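# Move three bean-filled cups from plank to table

## Task

Lift all three cups off the plank and set each one upright on the table surface, with its beans still inside.

## Robot and tools

Robot: two arms, left_arm and right_arm, each ending in a five-finger hand (right_arm has a right hand, left_arm its mirror-image left hand). A camera stand stands behind the arms. Loose objects may occasionally be nudged by something external.

Frames. Scene frame: origin at table-top height, midway between the nominal arm bases, +z up, +x out over the table, left_arm toward +y (not the image side). Calibrated bases: left_arm at (-0.010, +0.404, 0) m, right_arm at (+0.039, -0.526, 0) m, both almost unrotated. Each arm's hand-point readings, velocities and targets are in that arm's own base frame; fixed cameras and the table use the scene frame. Printed positions may be off by a few cm, more at long reach.

Hand point: a point 0.05 m in front of the palm and 0.15 m out from the wrist flange. Its +z runs along the straight fingers, +y out of the palm, +x across the palm away from the thumb on the right hand (toward the thumb on the left hand). Straight fingers extend 0.06-0.07 m past it along +z and sit 0.06 m behind it along -y. A wrist bracket on the little-finger side can strike things, and with fingers level the wrist may hang up to 0.11 m (palm down) or 0.23 m (palm up) below the point.

Row layout (28 numbers, each in [-1, 1], always both arms): left_arm dx, dy, dz, rx, ry, rz, then left hand little, ring, middle, index, thumb_bend, thumb_turn, force_limit, speed; then the same 14 for right_arm. Pose numbers are offsets, not poses: measured from that arm's Hand target at the moment the action or move begins, along that arm's base axes, rotating about the Hand target position. Scale: 1.0 = 0.6 m or 180 degrees; rx, ry, rz form one rotation vector. Every row in an action counts from the same start, not from the row before; repeating an offset moves further. Six zeros re-request the current Hand target. Orientation is clipped each control step to within 32 degrees of the measured one.

Hand numbers are absolute targets: fingers and thumb_bend -1 straight, +1 curled; thumb_turn -1 beside palm, +1 opposite the fingers. force_limit maps -1..+1 to about 0..10 N at the fingertip (0..15 N for the two thumb motors). speed rises from near zero at -1 to full at +0.48 and stays full up to +1. There is no 'no change' value: resend the last eight hand numbers you executed for that hand, or, if none yet, its hand_measured six plus hand_force_limit and hand_speed. A motor only starts when its target changes by at least 0.002. To grip harder, raise force_limit and send a more-closed target; to loosen, send a target more open than hand_measured. With thumb turned in front, the hand holds objects about 0.035-0.065 m thick (handles down to 0.025 m). For a soft grip close at speed -0.94 or below.

Tools:
- execute_actions(actions, cameras): actions is a list of actions; each action is a table of up to 15 rows, one per 1/30 s step; a short table repeats its last row. cameras: list of names, ["all"], or []; default shows all only when actions is empty.
- move(target, speed, blend, stop_force, zero, blocking, cameras): target is one 28-number row or a list of up to 15 rows, all offsets from the same starting Hand targets. speed: m/s, 0.002-3.6 (default 0.25), turn rate capped at twice that in rad/s; one value or one per target. blend: corner rounding in m for lists (0 = stop at each). stop_force: 3-120 N, ends an arm's path when its wrist sensor feels that much push against the motion; unreliable when the hand turns; omit it when backing off a contact. zero: with stop_force, re-zero before moving (default true). blocking=false returns after 0.5 s, not allowed with stop_force. Whole move capped at 10 s. The result adds a move: line: done, off_target, moving, held or fault, plus limits=paced (pose clipped) or limits=held (steps withheld).
- wait(seconds 0-10, cameras); stop(cameras) brakes a running move.
- zoom_image(camera, region [x0,y0,x1,y1] pixels, at most 504 wide and high) on the newest image.
- show_instructions(); zero_wrist_force(arm); finished_scene(scene=1).

Results: end_effector_position (m), end_effector_quat_wxyz, velocities, Hand target (what your next offsets count from; the hand often rests a little short of it), Joint positions/torques, hand_measured, hand_stopped_by (moving, target, force, stalled, fault), hand_load_n (near 0 after a lost grip), hand_force_limit, hand_speed, Wrist force/torque in the flange axes plus the peak since the last shown reading. Execute_actions results also list positions at some steps.

Cameras: cam_head_left, cam_head_right, cam_high, cam_low (896x504), cam_left_wrist, cam_right_wrist (672x504, fisheye).

Avoid: anything leaving the table (fails the task); dropping cups, spilling beans or releasing moving parts; fast hits on fixed or heavy items. Net force near 150 N on an arm or a joint torque limit (wrist joints 25.4 N m) triggers a 10 s fault stop. Arms are stiff: aiming even slightly past a firm contact can fault. Keep arms and hands apart; a press between them can fail the scene. Don't route paths near an arm's own base. Long stretches, heavy holds or pushing against unreachable poses heat motors; at 85 °C the arm halts for 30-60 s.

Each tool is called after ">>>" as name(argument=value, ...) on one line, values as JSON.

Reference images:

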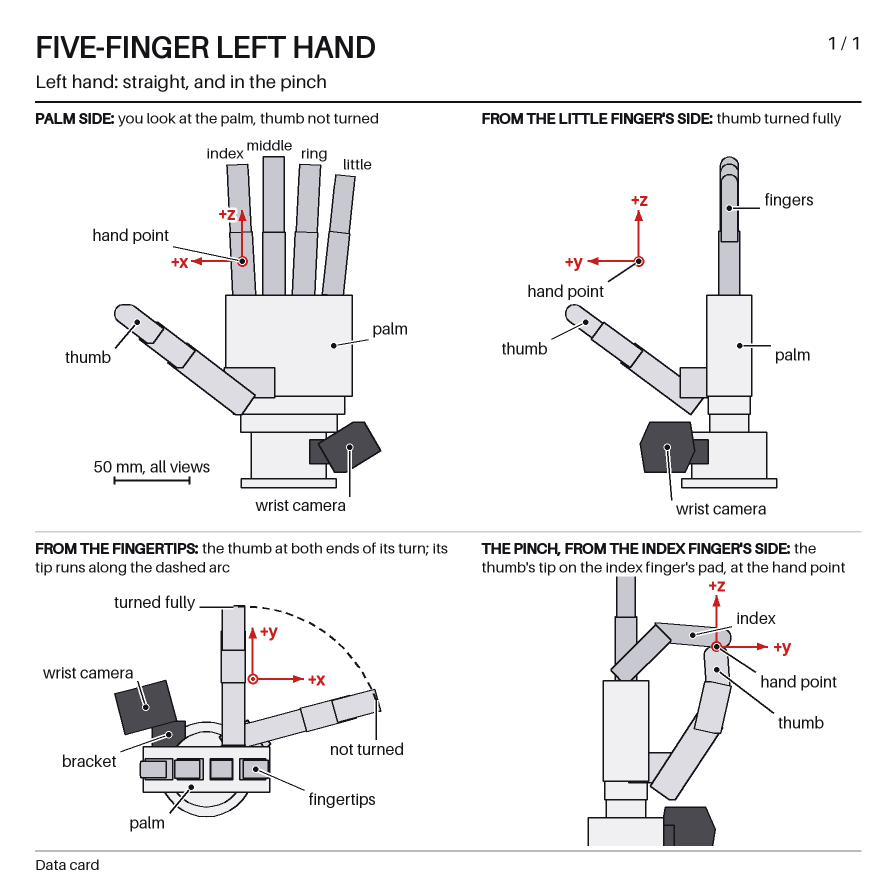

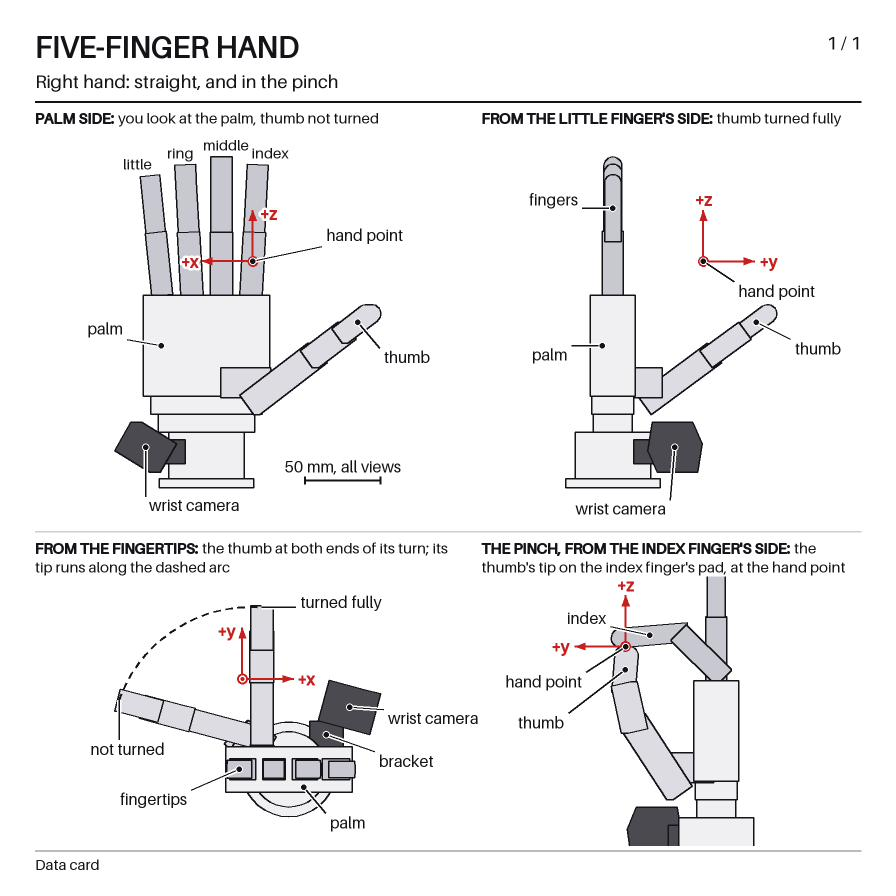

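## Session

>>> execute_actions(actions=[])

Scene clock: 0.00 s.
left_arm: end_effector_position=(+0.0516, -0.1659, +0.1808) hand_measured=(-1.000, -1.000, -1.000, -1.000, -1.000, -1.000) hand_load_n=(+0.0, +0.0, +0.0, +0.0, +0.0, +0.0) hand_stopped_by=(target, target, target, target, target, target) hand_force_limit=0.00 hand_speed=-0.80 end_effector_quat_wxyz=(-0.062, +0.742, -0.668, +0.005) | right_arm: end_effector_position=(+0.2620, +0.5556, +0.2510) hand_measured=(-1.000, -1.000, -1.000, -1.000, -1.000, -1.000) hand_load_n=(+0.0, +0.0, +0.0, +0.0, +0.0, +0.0) hand_stopped_by=(target, target, target, target, target, target) hand_force_limit=0.00 hand_speed=-0.80 end_effector_quat_wxyz=(-0.012, +0.885, -0.464, -0.029)
Joint positions: left_arm=[2.966 -1.166 -2.256 1.926 -1.67 2.865] | right_arm=[0.813 -0.578 0.309 1.832 1.507 -2.934]
Joint velocities: within noise
Joint torques (N m): no reading
Motor temperatures (°C): left_arm=[35 39 43 48 46 50] | right_arm=[31 31 31 43 37 38]
Wrist force (N): no reading
Wrist torque (N m): no reading
Wrist force, peak (N): no reading
Hand target: left_arm +0.0516, -0.1659, +0.1808; -0.062, +0.742, -0.668, +0.005 | right_arm +0.2620, +0.5556, +0.2510; -0.012, +0.885, -0.464, -0.029

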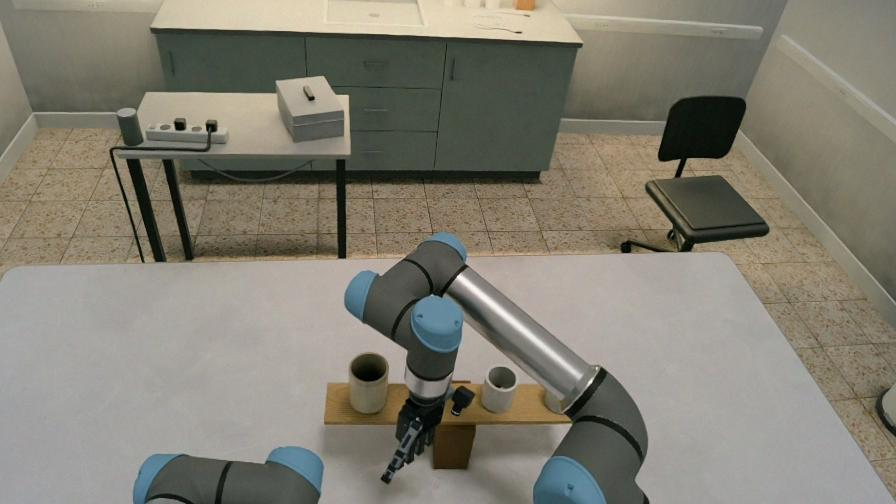

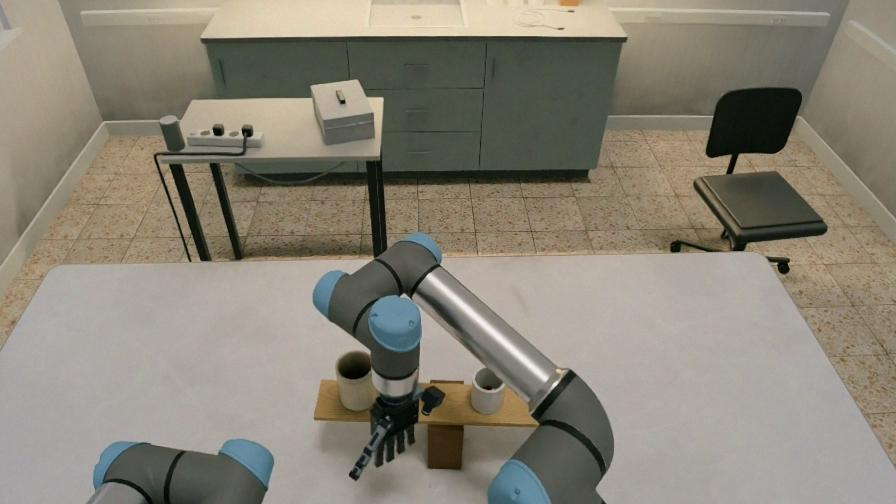

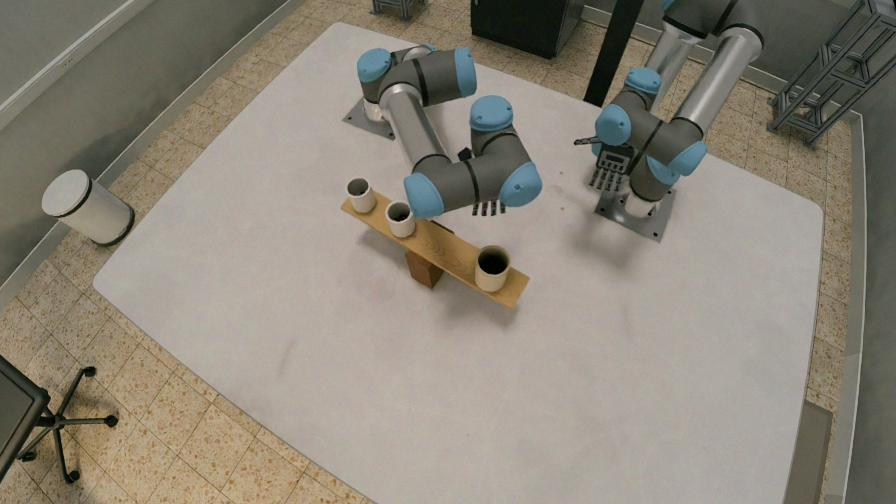

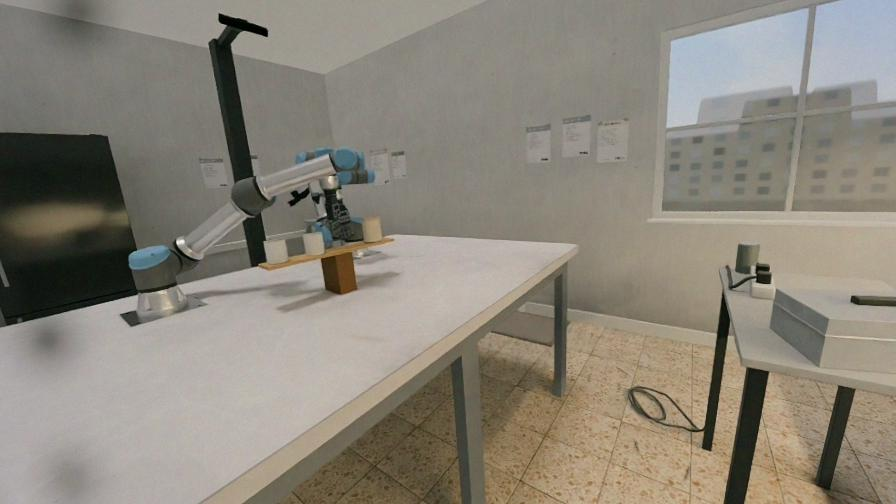

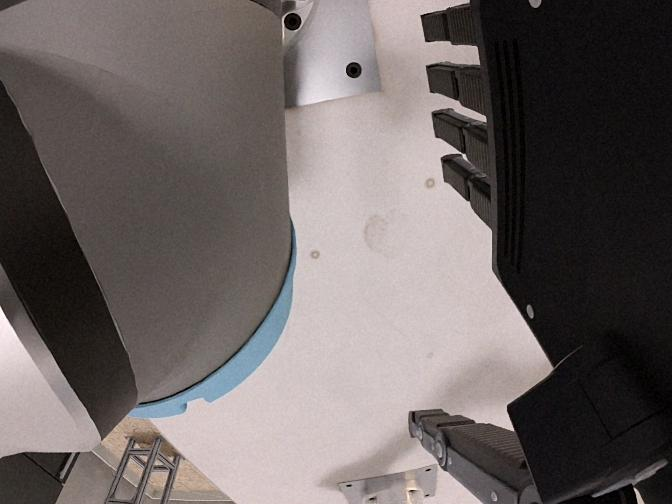

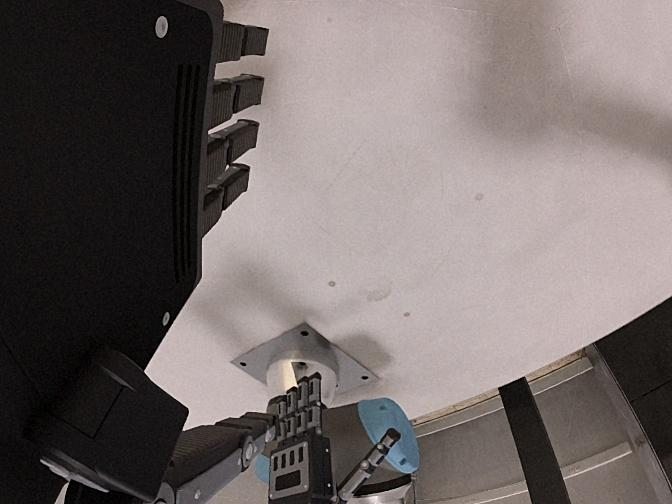

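>>> zoom_image(camera="cam_head_left", region=[300, 320, 640, 500])

>>> zoom_image(camera="cam_head_right", region=[290, 320, 630, 500])

>>> zoom_image(camera="cam_high", region=[320, 150, 560, 330])

>>> zoom_image(camera="cam_low", region=[220, 140, 440, 320])

Scaled by 1.482 from the camera's 896x504 image, which has a finer 1280x720 frame.

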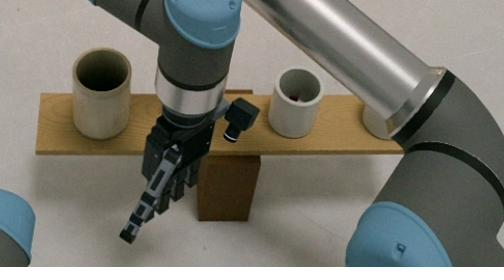

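Scaled by 1.482 from the camera's 896x504 image, which has a finer 1280x720 frame.

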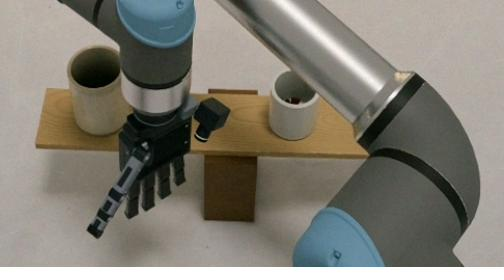

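Scaled by 2.100 from the camera's 896x504 image, which has a finer 1280x720 frame.

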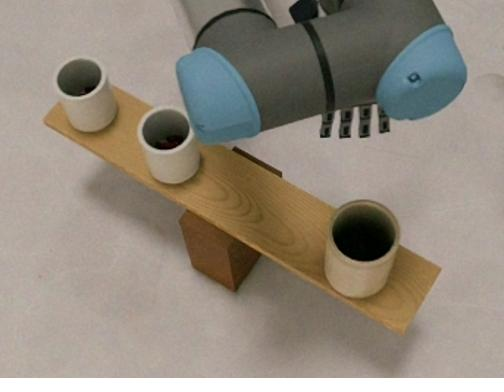

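Scaled by 2.291 from the camera's 896x504 image, which has a finer 1280x720 frame.

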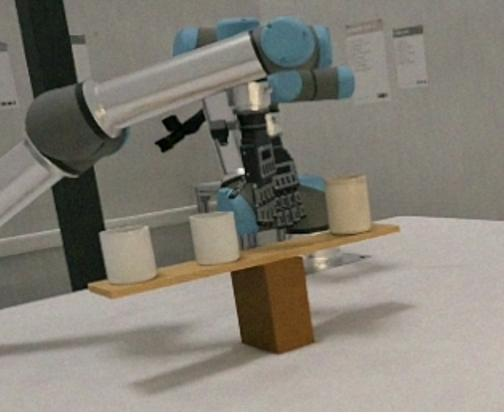

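>>> move(target=[0,0,0,0,0,0,-1,-1,-1,-1,-1,-1,0.0,-0.8, 0.06,-0.67,0.25,0,0,0,-1,-1,-1,-1,-1,-1,0.0,-0.8], speed=0.3, cameras=["cam_head_left","cam_head_right","cam_high","cam_low"])

Scene clock: 207.60 s.
left_arm: end_effector_position=(+0.0516, -0.1659, +0.1808) hand_measured=(-1.000, -1.000, -1.000, -1.000, -1.000, -1.000) hand_load_n=(+0.0, +0.0, +0.0, +0.0, +0.0, +0.0) hand_stopped_by=(target, target, target, target, target, target) hand_force_limit=0.00 hand_speed=-0.80 end_effector_quat_wxyz=(-0.062, +0.742, -0.668, +0.005) | right_arm: end_effector_position=(+0.2980, +0.1536, +0.4010) hand_measured=(-1.000, -1.000, -1.000, -1.000, -1.000, -1.000) hand_load_n=(+0.0, +0.0, +0.0, +0.0, +0.0, +0.5) hand_stopped_by=(target, target, target, target, target, target) hand_force_limit=0.00 hand_speed=-0.80 end_effector_quat_wxyz=(-0.012, +0.885, -0.464, -0.029)
Joint positions: left_arm=[2.966 -1.166 -2.256 1.926 -1.67 2.865] | right_arm=[0.045 -1.346 1.172 1.783 1.52 -3.703]
Joint torques (N m): left_arm=[-1.27 0.28 19.8 -2.32 -0.23 -0.05] | right_arm=[-7.03 -23.19 -11.79 2.65 -2.34 -2.09]
Wrist force (N): left_arm=[-0.2 -0.2 -0.2] | right_arm=[-0.2 0.0 -0.3]
Wrist torque (N m): left_arm=[-0.01 0.02 -0.01] | right_arm=[0.03 0.04 -0.11]
Wrist force, peak (N): left_arm=[0.0 0.0 0.7] | right_arm=[1.5 1.2 -1.2]
Hand target: left_arm +0.0516, -0.1659, +0.1808; -0.062, +0.742, -0.668, +0.005 | right_arm +0.2980, +0.1536, +0.4010; -0.012, +0.885, -0.464, -0.029
Off the commanded pose: left_arm 0.000 m, 0 deg | right_arm 0.000 m, 0 deg.
move: done
Images, in order (width x height): cam_head_left 896x504, cam_head_right 896x504, cam_high 896x504, cam_low 896x504.

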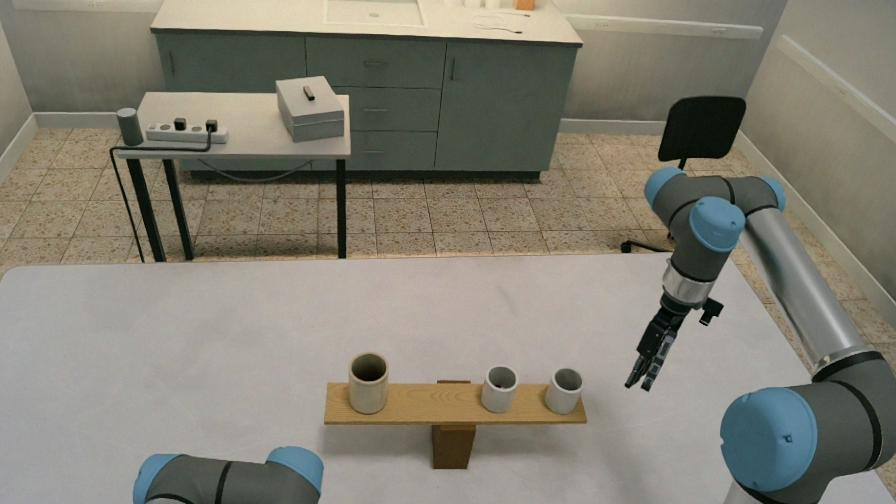

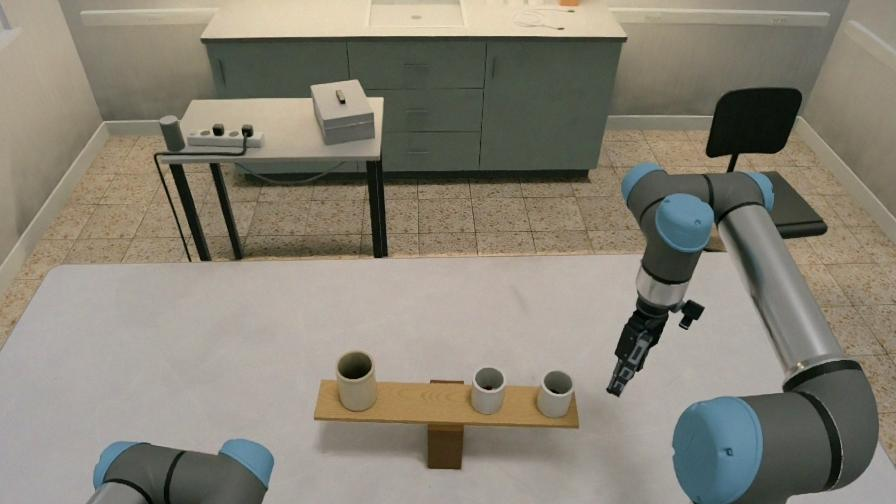

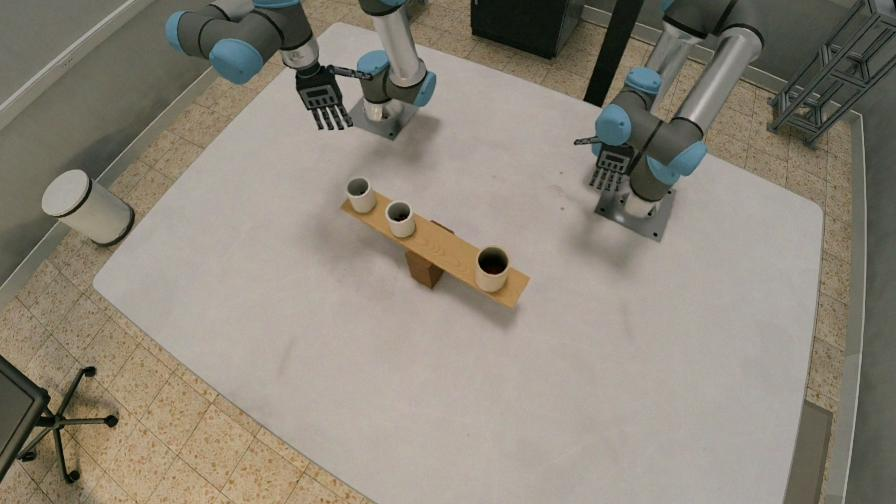

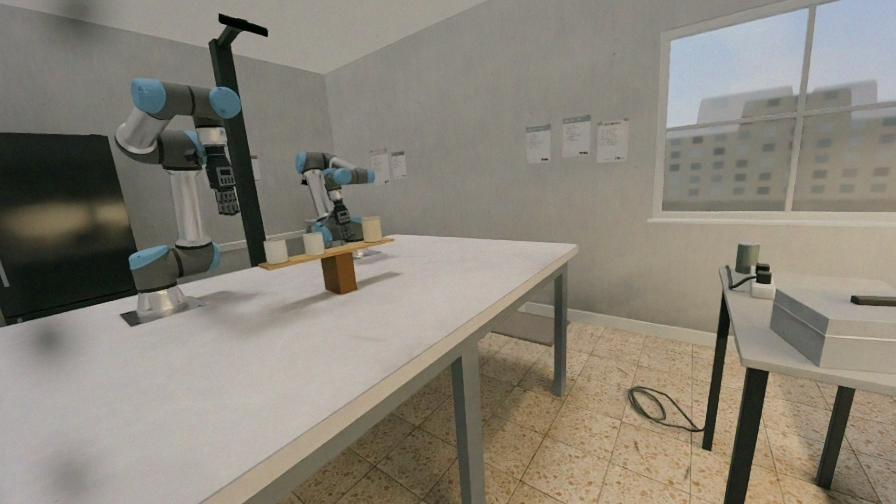

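>>> zoom_image(camera="cam_head_left", region=[310, 330, 610, 490])

>>> zoom_image(camera="cam_head_right", region=[300, 330, 600, 490])

>>> zoom_image(camera="cam_high", region=[330, 160, 550, 320])

>>> zoom_image(camera="cam_low", region=[240, 190, 420, 310])

Scaled by 1.680 from the camera's 896x504 image, which has a finer 1280x720 frame.

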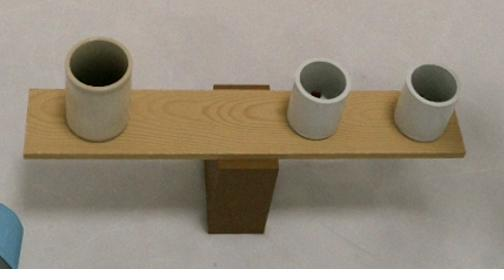

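Scaled by 1.680 from the camera's 896x504 image, which has a finer 1280x720 frame.

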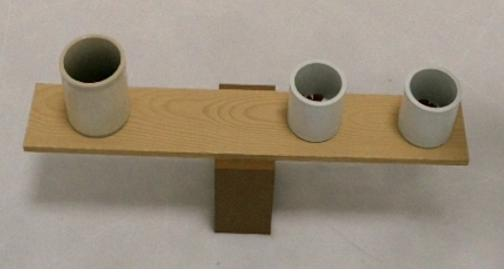

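Scaled by 2.291 from the camera's 896x504 image, which has a finer 1280x720 frame.

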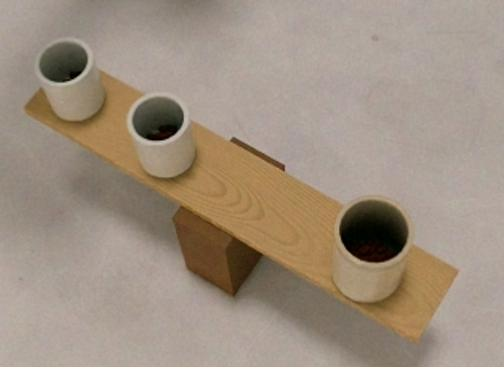

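Scaled by 2.800 from the camera's 896x504 image, which has a finer 1280x720 frame.

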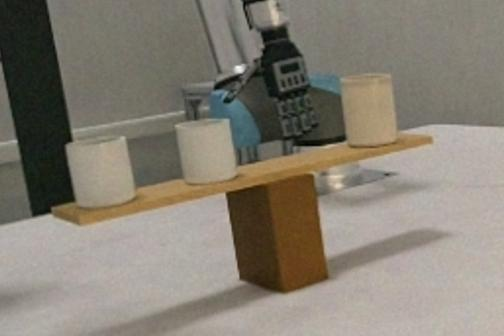

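>>> move(target=[[0.2,-0.05,0.28,0.133,-0.138,-0.197,-1,-1,-1,-1,-1,1,0.0,-0.2, 0.006,0.12,-0.08,-0.0746,-0.1805,0.1182,-1,-1,-1,-1,-1,1,0.0,-0.2],[0.535,-0.096,0.115,0.3322,-0.3441,-0.4924,-1,-1,-1,-1,-1,1,0.0,-0.2, 0.013,0.30,-0.252,-0.1864,-0.4513,0.2956,-1,-1,-1,-1,-1,1,0.0,-0.2]], speed=0.25, blend=[0.05,0], cameras=["all"])

Scene clock: 716.03 s.
left_arm: end_effector_position=(+0.3725, -0.2234, +0.2498) hand_measured=(-1.000, -1.000, -1.000, -1.000, -1.000, +1.000) hand_load_n=(+0.0, +0.0, +0.0, +0.0, +0.0, +0.5) hand_stopped_by=(target, target, target, target, target, target) hand_force_limit=0.00 hand_speed=-0.20 end_effector_quat_wxyz=(+0.637, +0.100, +0.760, -0.084) | right_arm: end_effector_position=(+0.3058, +0.3336, +0.2498) hand_measured=(-1.000, -1.000, -1.000, -1.000, -1.000, +1.000) hand_load_n=(+0.0, +0.0, +0.5, +0.0, +0.0, +0.0) hand_stopped_by=(target, target, target, target, target, target) hand_force_limit=0.00 hand_speed=-0.20 end_effector_quat_wxyz=(-0.057, +0.762, +0.069, +0.642)
Joint positions: left_arm=[2.645 -1.251 -2.267 3.339 -1.802 4.67] | right_arm=[1.023 -1.571 2.015 -0.19 2.4 -4.525]
Joint torques (N m): left_arm=[-11.67 -1.87 29.34 2.45 1.01 0.78] | right_arm=[-6.85 -21.49 -19.48 -1.68 2.54 -1.31]
Motor temperatures (°C): left_arm=[32 37 38 44 41 47] | right_arm=[30 29 29 39 36 36]
Wrist force (N): left_arm=[-0.3 -0.9 -0.1] | right_arm=[-1.4 0.8 -0.7]
Wrist torque (N m): left_arm=[-0.08 0.20 0.14] | right_arm=[0.12 0.14 -0.08]
Wrist force, peak (N): left_arm=[-0.5 -1.5 -0.1] | right_arm=[-2.0 0.5 -0.9]
Hand target: left_arm +0.3726, -0.2235, +0.2498; +0.637, +0.100, +0.760, -0.084 | right_arm +0.3058, +0.3336, +0.2498; -0.056, +0.762, +0.069, +0.642
Off the commanded pose: left_arm 0.000 m, 0 deg | right_arm 0.000 m, 0 deg.
move: done
camera_calibration:
cam_left_wrist: T_world_to_cam=[[-0.278068, -0.92165, -0.27063, -0.0301861], [-0.591803, 0.386296, -0.707491, 0.474524], [0.756602, -0.0365709, -0.652852, -0.0146343], [0, 0, 0, 1]] pos_world=[0.283504, -0.211663, 0.317998]
cam_right_wrist: T_world_to_cam=[[0.257503, -0.936575, 0.237739, 0.178075], [-0.602467, -0.347974, -0.718295, 0.481583], [0.755464, 0.0417335, -0.65386, 0.0419916], [0, 0, 0, 1]] pos_world=[0.21256, 0.332607, 0.33104]

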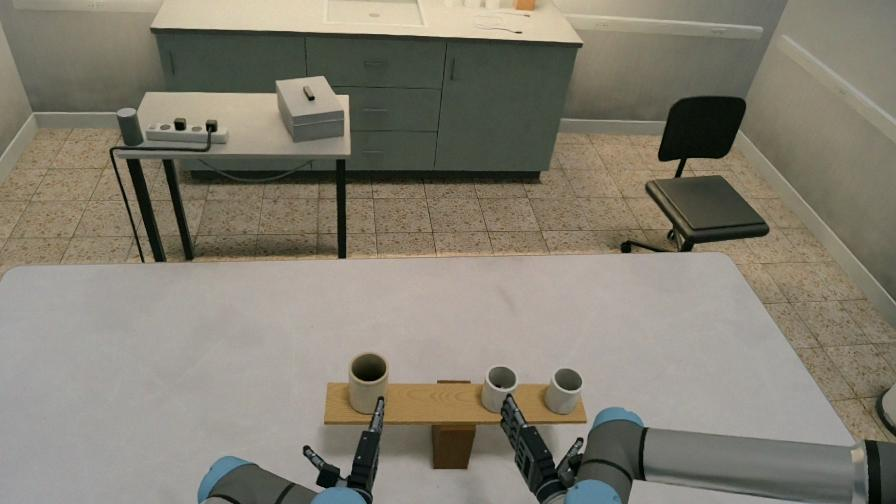

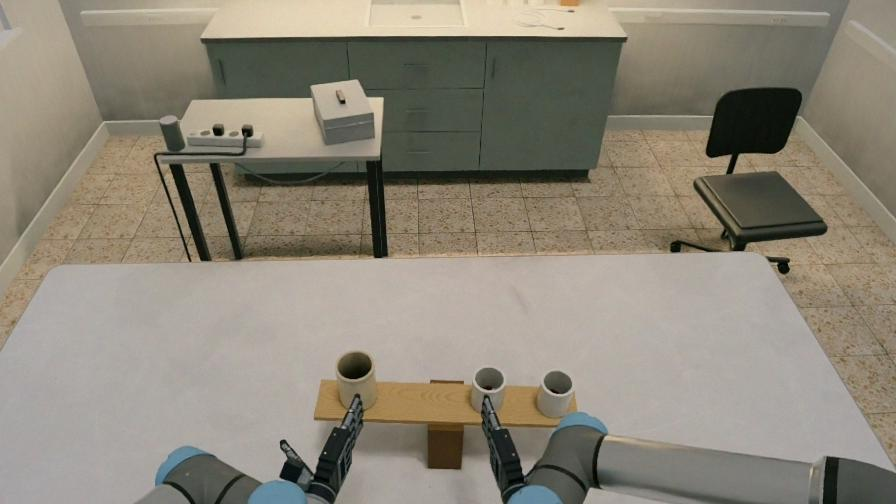

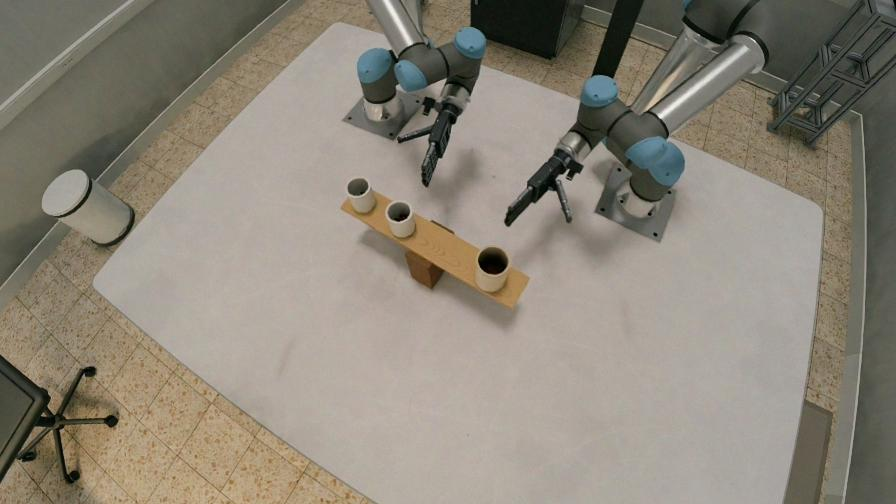

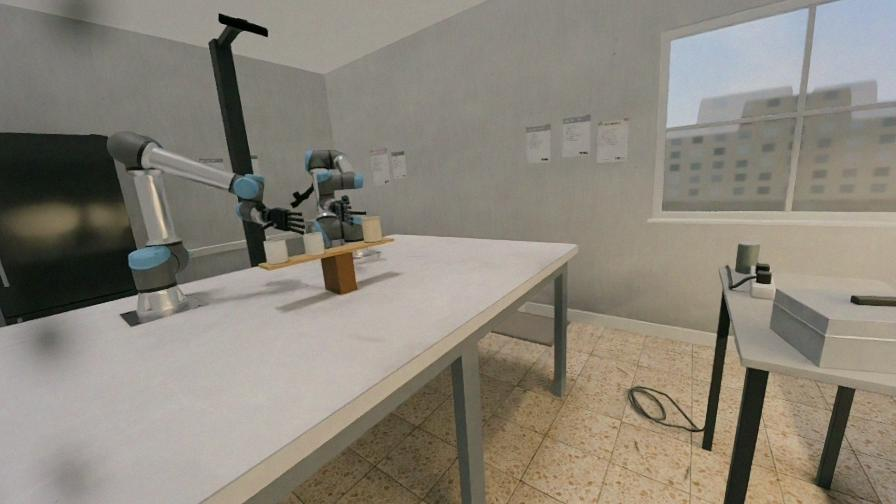

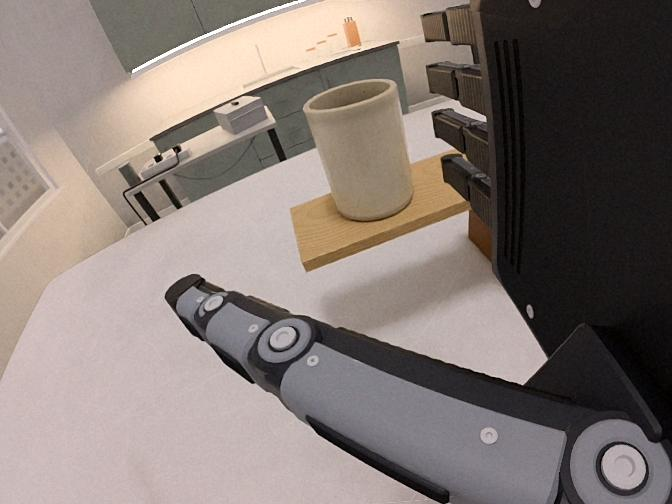

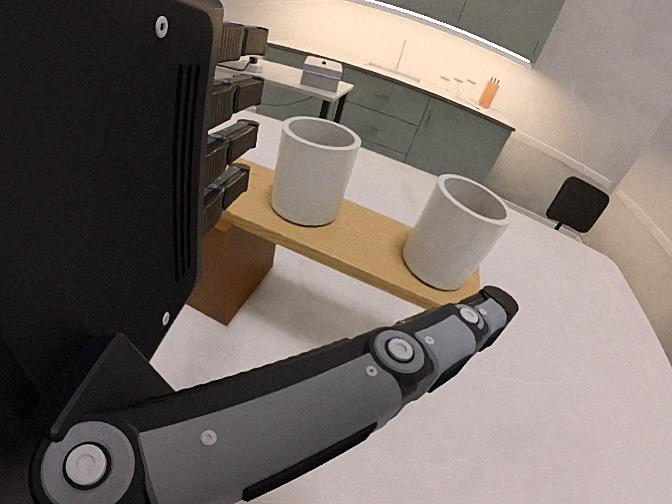

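>>> zoom_image(camera="cam_left_wrist", region=[250, 50, 500, 280])

>>> zoom_image(camera="cam_right_wrist", region=[190, 90, 520, 330])

Scaled by 2.016 from the camera's 672x504 image, which has a finer 960x720 frame.

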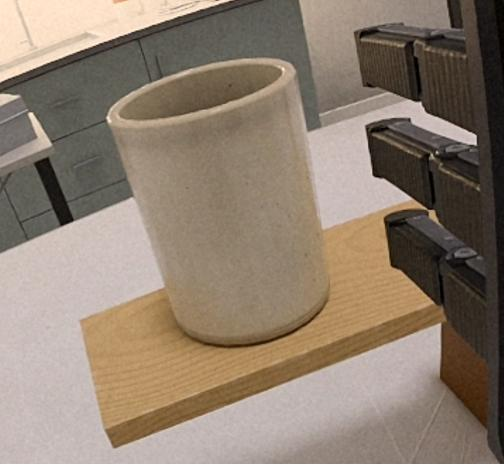

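Scaled by 1.527 from the camera's 672x504 image, which has a finer 960x720 frame.

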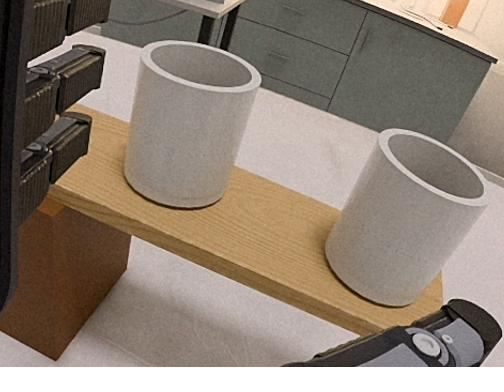

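>>> move(target=[0.13,-0.0443,-0.063,0,0,0,-1,-1,-1,-1,-1,1,0.0,-0.2, 0,0,0,0,0,0,-1,-1,-1,-1,-1,1,0.0,-0.2], speed=0.15, cameras=["cam_head_left","cam_low","cam_left_wrist"])

Scene clock: 774.03 s.
left_arm: end_effector_position=(+0.4506, -0.2500, +0.2121) hand_measured=(-1.000, -1.000, -1.000, -1.000, -1.000, +1.000) hand_load_n=(+0.0, +0.0, +0.0, +0.0, +0.0, +0.5) hand_stopped_by=(target, target, target, target, target, target) hand_force_limit=0.00 hand_speed=-0.20 end_effector_quat_wxyz=(+0.637, +0.100, +0.759, -0.084) | right_arm: end_effector_position=(+0.3058, +0.3336, +0.2498) hand_measured=(-1.000, -1.000, -1.000, -1.000, -1.000, +1.000) hand_load_n=(+0.0, +0.0, +0.0, +0.0, -0.5, +0.5) hand_stopped_by=(target, target, target, target, target, target) hand_force_limit=0.00 hand_speed=-0.20 end_effector_quat_wxyz=(-0.056, +0.762, +0.069, +0.642)
Joint positions: left_arm=[2.692 -1.501 -2.183 3.506 -1.755 4.679] | right_arm=[1.023 -1.571 2.015 -0.19 2.4 -4.525]
Joint torques (N m): left_arm=[-15.59 8.06 11.62 0.87 -1.45 0.22] | right_arm=[-7.46 -10.8 -16.15 -0.01 2.66 -1.18]
Wrist force (N): left_arm=[0.2 -1.3 -0.1] | right_arm=[-1.4 0.6 -0.9]
Wrist torque (N m): left_arm=[-0.15 0.14 0.08] | right_arm=[0.10 0.14 -0.08]
Wrist force, peak (N): left_arm=[-0.8 -1.5 -1.4] | right_arm=[-1.6 0.9 -1.0]
Hand target: left_arm +0.4506, -0.2500, +0.2120; +0.637, +0.100, +0.760, -0.084 | right_arm +0.3058, +0.3336, +0.2498; -0.056, +0.762, +0.069, +0.642
Off the commanded pose: left_arm 0.000 m, 0 deg | right_arm 0.000 m, 0 deg.
move: done
camera_calibration:
cam_left_wrist: T_world_to_cam=[[-0.278201, -0.921525, -0.270918, -0.0430545], [-0.591557, 0.386594, -0.707535, 0.504282], [0.756746, -0.0365738, -0.652685, -0.0993352], [0, 0, 0, 1]] pos_world=[0.361505, -0.238261, 0.280298]
Images, in order (width x height): cam_head_left 896x504, cam_low 896x504, cam_left_wrist 672x504.

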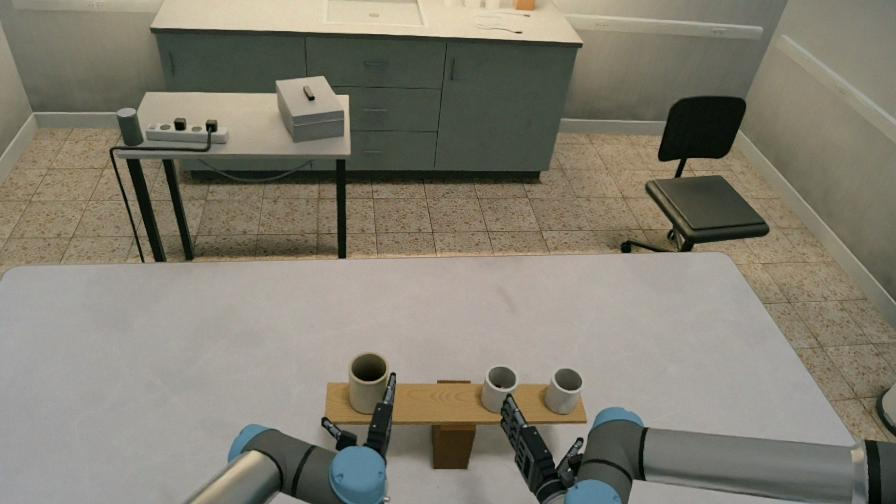

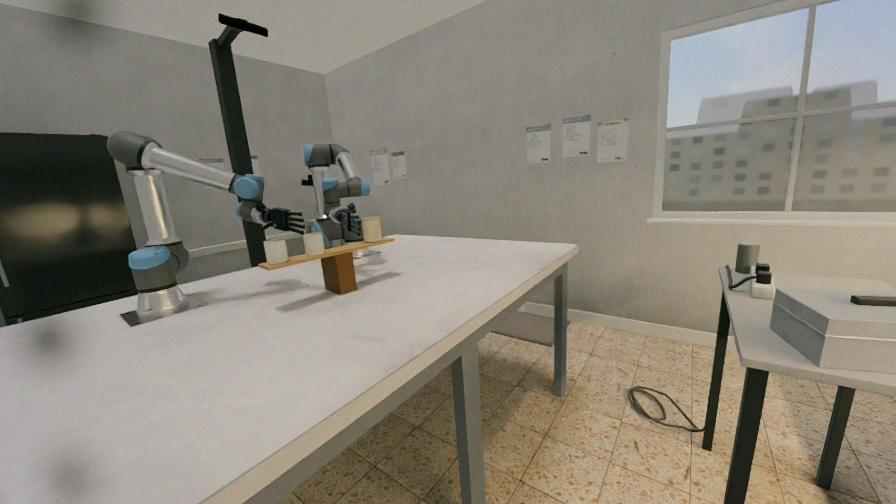

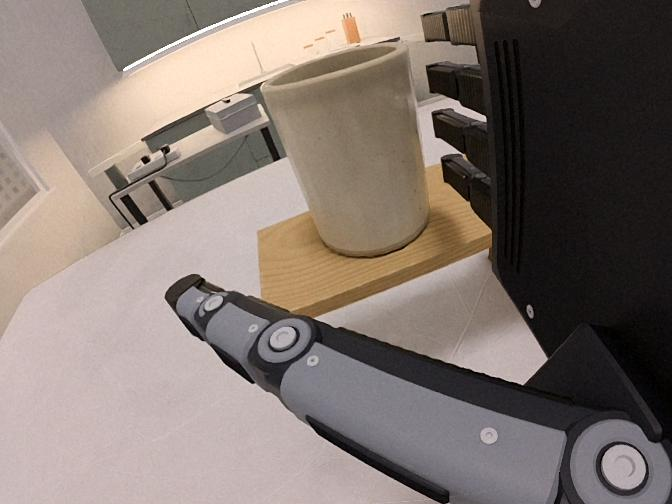

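>>> zoom_image(camera="cam_left_wrist", region=[230, 30, 510, 320])

Scaled by 1.738 from the camera's 672x504 image, which has a finer 960x720 frame.

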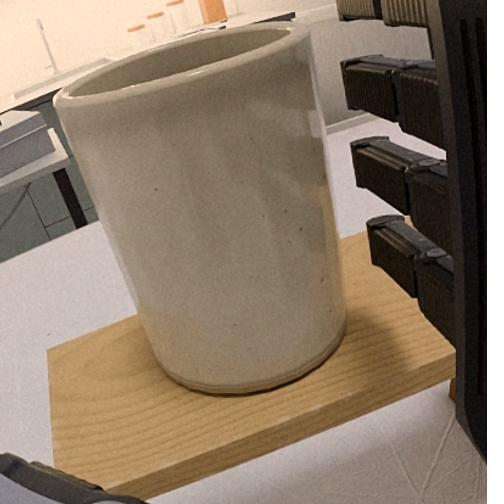

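>>> move(target=[0.0812,-0.0228,-0.0117,0,0,0,-1,-1,-1,-1,-1,1,0.0,-0.2, 0,0,0,0,0,0,-1,-1,-1,-1,-1,1,0.0,-0.2], speed=0.05, stop_force=5, cameras=["cam_head_left","cam_left_wrist","cam_low"])

Scene clock: 804.93 s.
left_arm: end_effector_position=(+0.4993, -0.2637, +0.2050) hand_measured=(-1.000, -1.000, -1.000, -1.000, -1.000, +1.000) hand_load_n=(+0.0, +0.0, +0.0, +0.0, +0.0, +0.5) hand_stopped_by=(target, target, target, target, target, target) hand_force_limit=0.00 hand_speed=-0.20 end_effector_quat_wxyz=(+0.637, +0.100, +0.760, -0.084) | right_arm: end_effector_position=(+0.3058, +0.3336, +0.2498) hand_measured=(-1.000, -1.000, -1.000, -1.000, -1.000, +1.000) hand_load_n=(+0.0, +0.0, +0.0, +0.0, +0.0, +0.0) hand_stopped_by=(target, target, target, target, target, target) hand_force_limit=0.00 hand_speed=-0.20 end_effector_quat_wxyz=(-0.056, +0.762, +0.069, +0.642)
Joint positions: left_arm=[2.718 -1.621 -2.085 3.53 -1.729 4.684] | right_arm=[1.023 -1.571 2.015 -0.19 2.4 -4.525]
Joint torques (N m): left_arm=[-15.48 30.71 10.23 -0.75 -1.83 -0.44] | right_arm=[-6.11 -10.68 -24.82 0.24 2.6 1.7]
Wrist force (N): left_arm=[-0.1 -1.1 -0.1] | right_arm=[-1.4 0.9 -1.0]
Wrist torque (N m): left_arm=[-0.14 0.17 0.07] | right_arm=[0.15 0.16 -0.07]
Wrist force, peak (N): left_arm=[0.3 -1.6 -0.2] | right_arm=[-1.6 1.0 -0.9]
Hand target: left_arm +0.4993, -0.2637, +0.2050; +0.637, +0.100, +0.760, -0.084 | right_arm +0.3058, +0.3336, +0.2498; -0.056, +0.762, +0.069, +0.642
Off the commanded pose: left_arm 0.000 m, 0 deg | right_arm 0.000 m, 0 deg.
move: done
camera_calibration:
cam_left_wrist: T_world_to_cam=[[-0.278346, -0.921484, -0.270906, -0.0440801], [-0.591555, 0.38668, -0.707489, 0.53341], [0.756694, -0.0366707, -0.652739, -0.141316], [0, 0, 0, 1]] pos_world=[0.410205, -0.252061, 0.273198]
Images, in order (width x height): cam_head_left 896x504, cam_low 896x504, cam_left_wrist 672x504.

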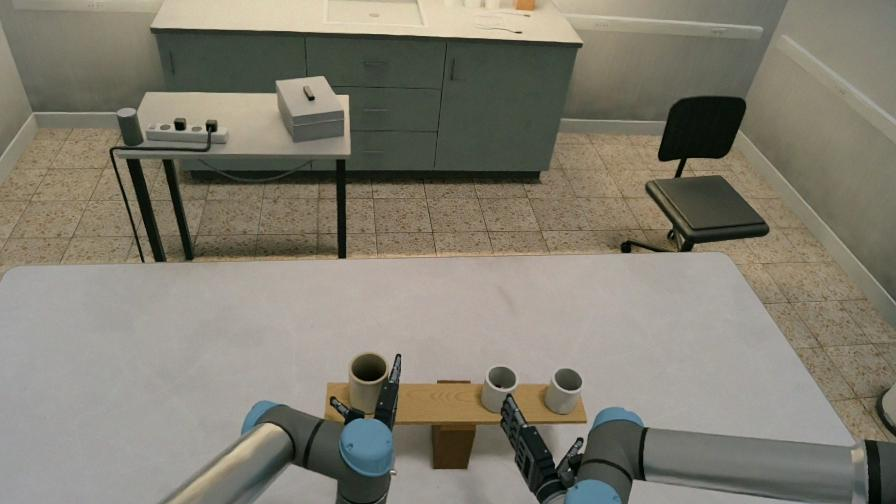

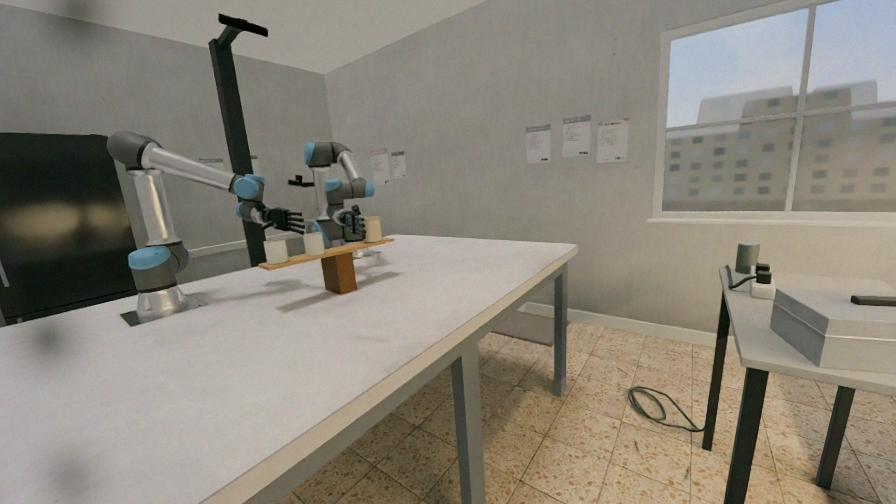

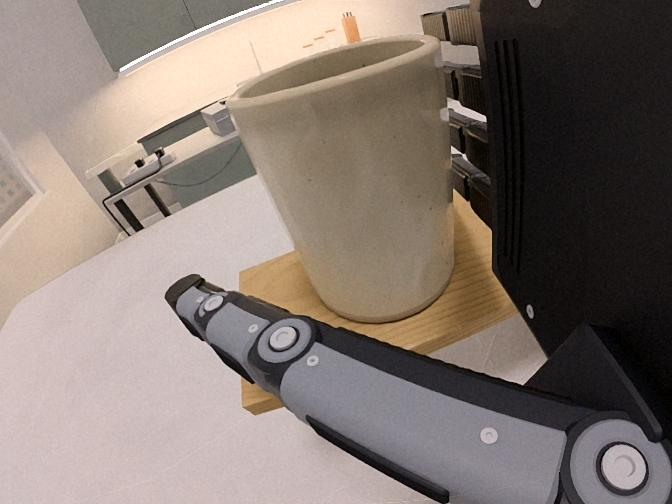

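>>> move(target=[0.0178,0.0021,0,0,0,0,-1,-1,-1,-1,-1,1,0.0,-0.2, 0,0,0,0,0,0,-1,-1,-1,-1,-1,1,0.0,-0.2], speed=0.03, stop_force=4, cameras=["cam_left_wrist","cam_high"])

>>> zoom_image(camera="cam_high", region=[420, 180, 580, 320])

Scene clock: 843.60 s.
left_arm: end_effector_position=(+0.5100, -0.2625, +0.2050) hand_measured=(-1.000, -1.000, -1.000, -1.000, -1.000, +1.000) hand_load_n=(+0.0, +0.0, +0.0, +0.0, +0.0, +0.5) hand_stopped_by=(target, target, target, target, target, target) hand_force_limit=0.00 hand_speed=-0.20 end_effector_quat_wxyz=(+0.637, +0.100, +0.760, -0.084) | right_arm: end_effector_position=(+0.3058, +0.3336, +0.2498) hand_measured=(-1.000, -1.000, -1.000, -1.000, -1.000, +1.000) hand_load_n=(+0.0, +0.0, +0.0, +0.0, +0.0, +0.5) hand_stopped_by=(target, target, target, target, target, target) hand_force_limit=0.00 hand_speed=-0.20 end_effector_quat_wxyz=(-0.056, +0.762, +0.069, +0.642)
Joint positions: left_arm=[2.734 -1.638 -2.068 3.529 -1.713 4.687] | right_arm=[1.023 -1.571 2.015 -0.19 2.4 -4.525]
Joint torques (N m): left_arm=[-15.36 30.48 10.57 0.61 -1.52 -2.01] | right_arm=[-5.36 -10.77 -24.81 0.2 2.63 1.71]
Wrist force (N): left_arm=[-0.2 -1.2 -0.3] | right_arm=[-1.5 0.7 -1.0]
Wrist torque (N m): left_arm=[-0.14 0.18 0.06] | right_arm=[0.12 0.16 -0.09]
Wrist force, peak (N): left_arm=[-0.1 -1.6 -0.7] | right_arm=[-1.7 0.8 -0.8]
Hand target: left_arm +0.5100, -0.2625, +0.2050; +0.637, +0.100, +0.760, -0.084 | right_arm +0.3058, +0.3336, +0.2498; -0.056, +0.762, +0.069, +0.642
Off the commanded pose: left_arm 0.000 m, 0 deg | right_arm 0.000 m, 0 deg.
move: done
camera_calibration:
cam_left_wrist: T_world_to_cam=[[-0.278346, -0.921484, -0.270906, -0.0399039], [-0.591555, 0.38668, -0.707489, 0.539237], [0.756694, -0.0366707, -0.652739, -0.149365], [0, 0, 0, 1]] pos_world=[0.420905, -0.250761, 0.273198]
Images, in order (width x height): cam_high 896x504, cam_left_wrist 672x504.

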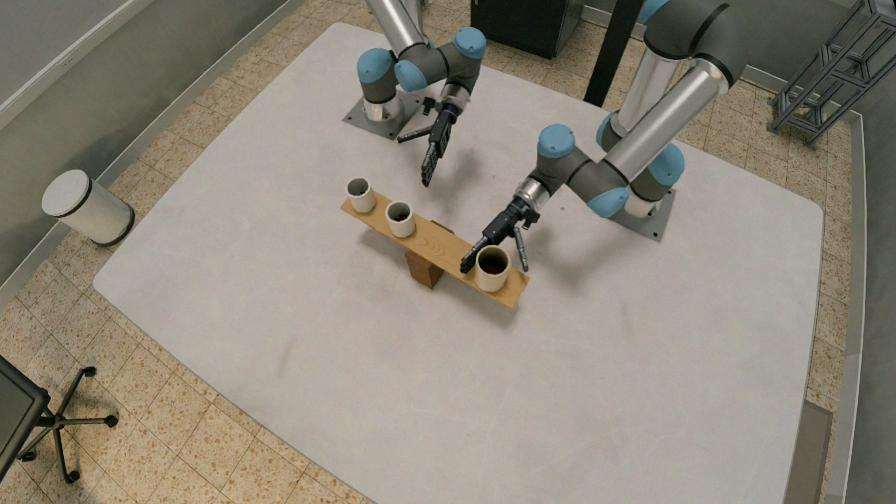

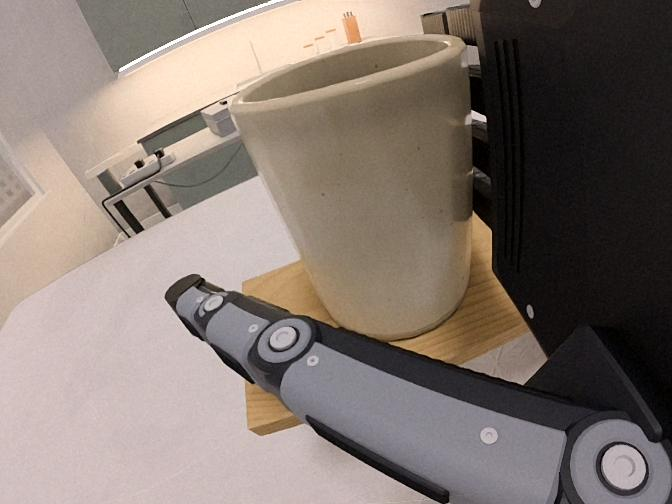

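Scaled by 3.150 from the camera's 896x504 image, which has a finer 1280x720 frame.

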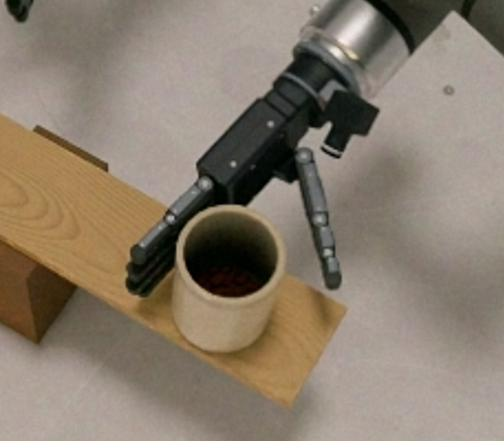

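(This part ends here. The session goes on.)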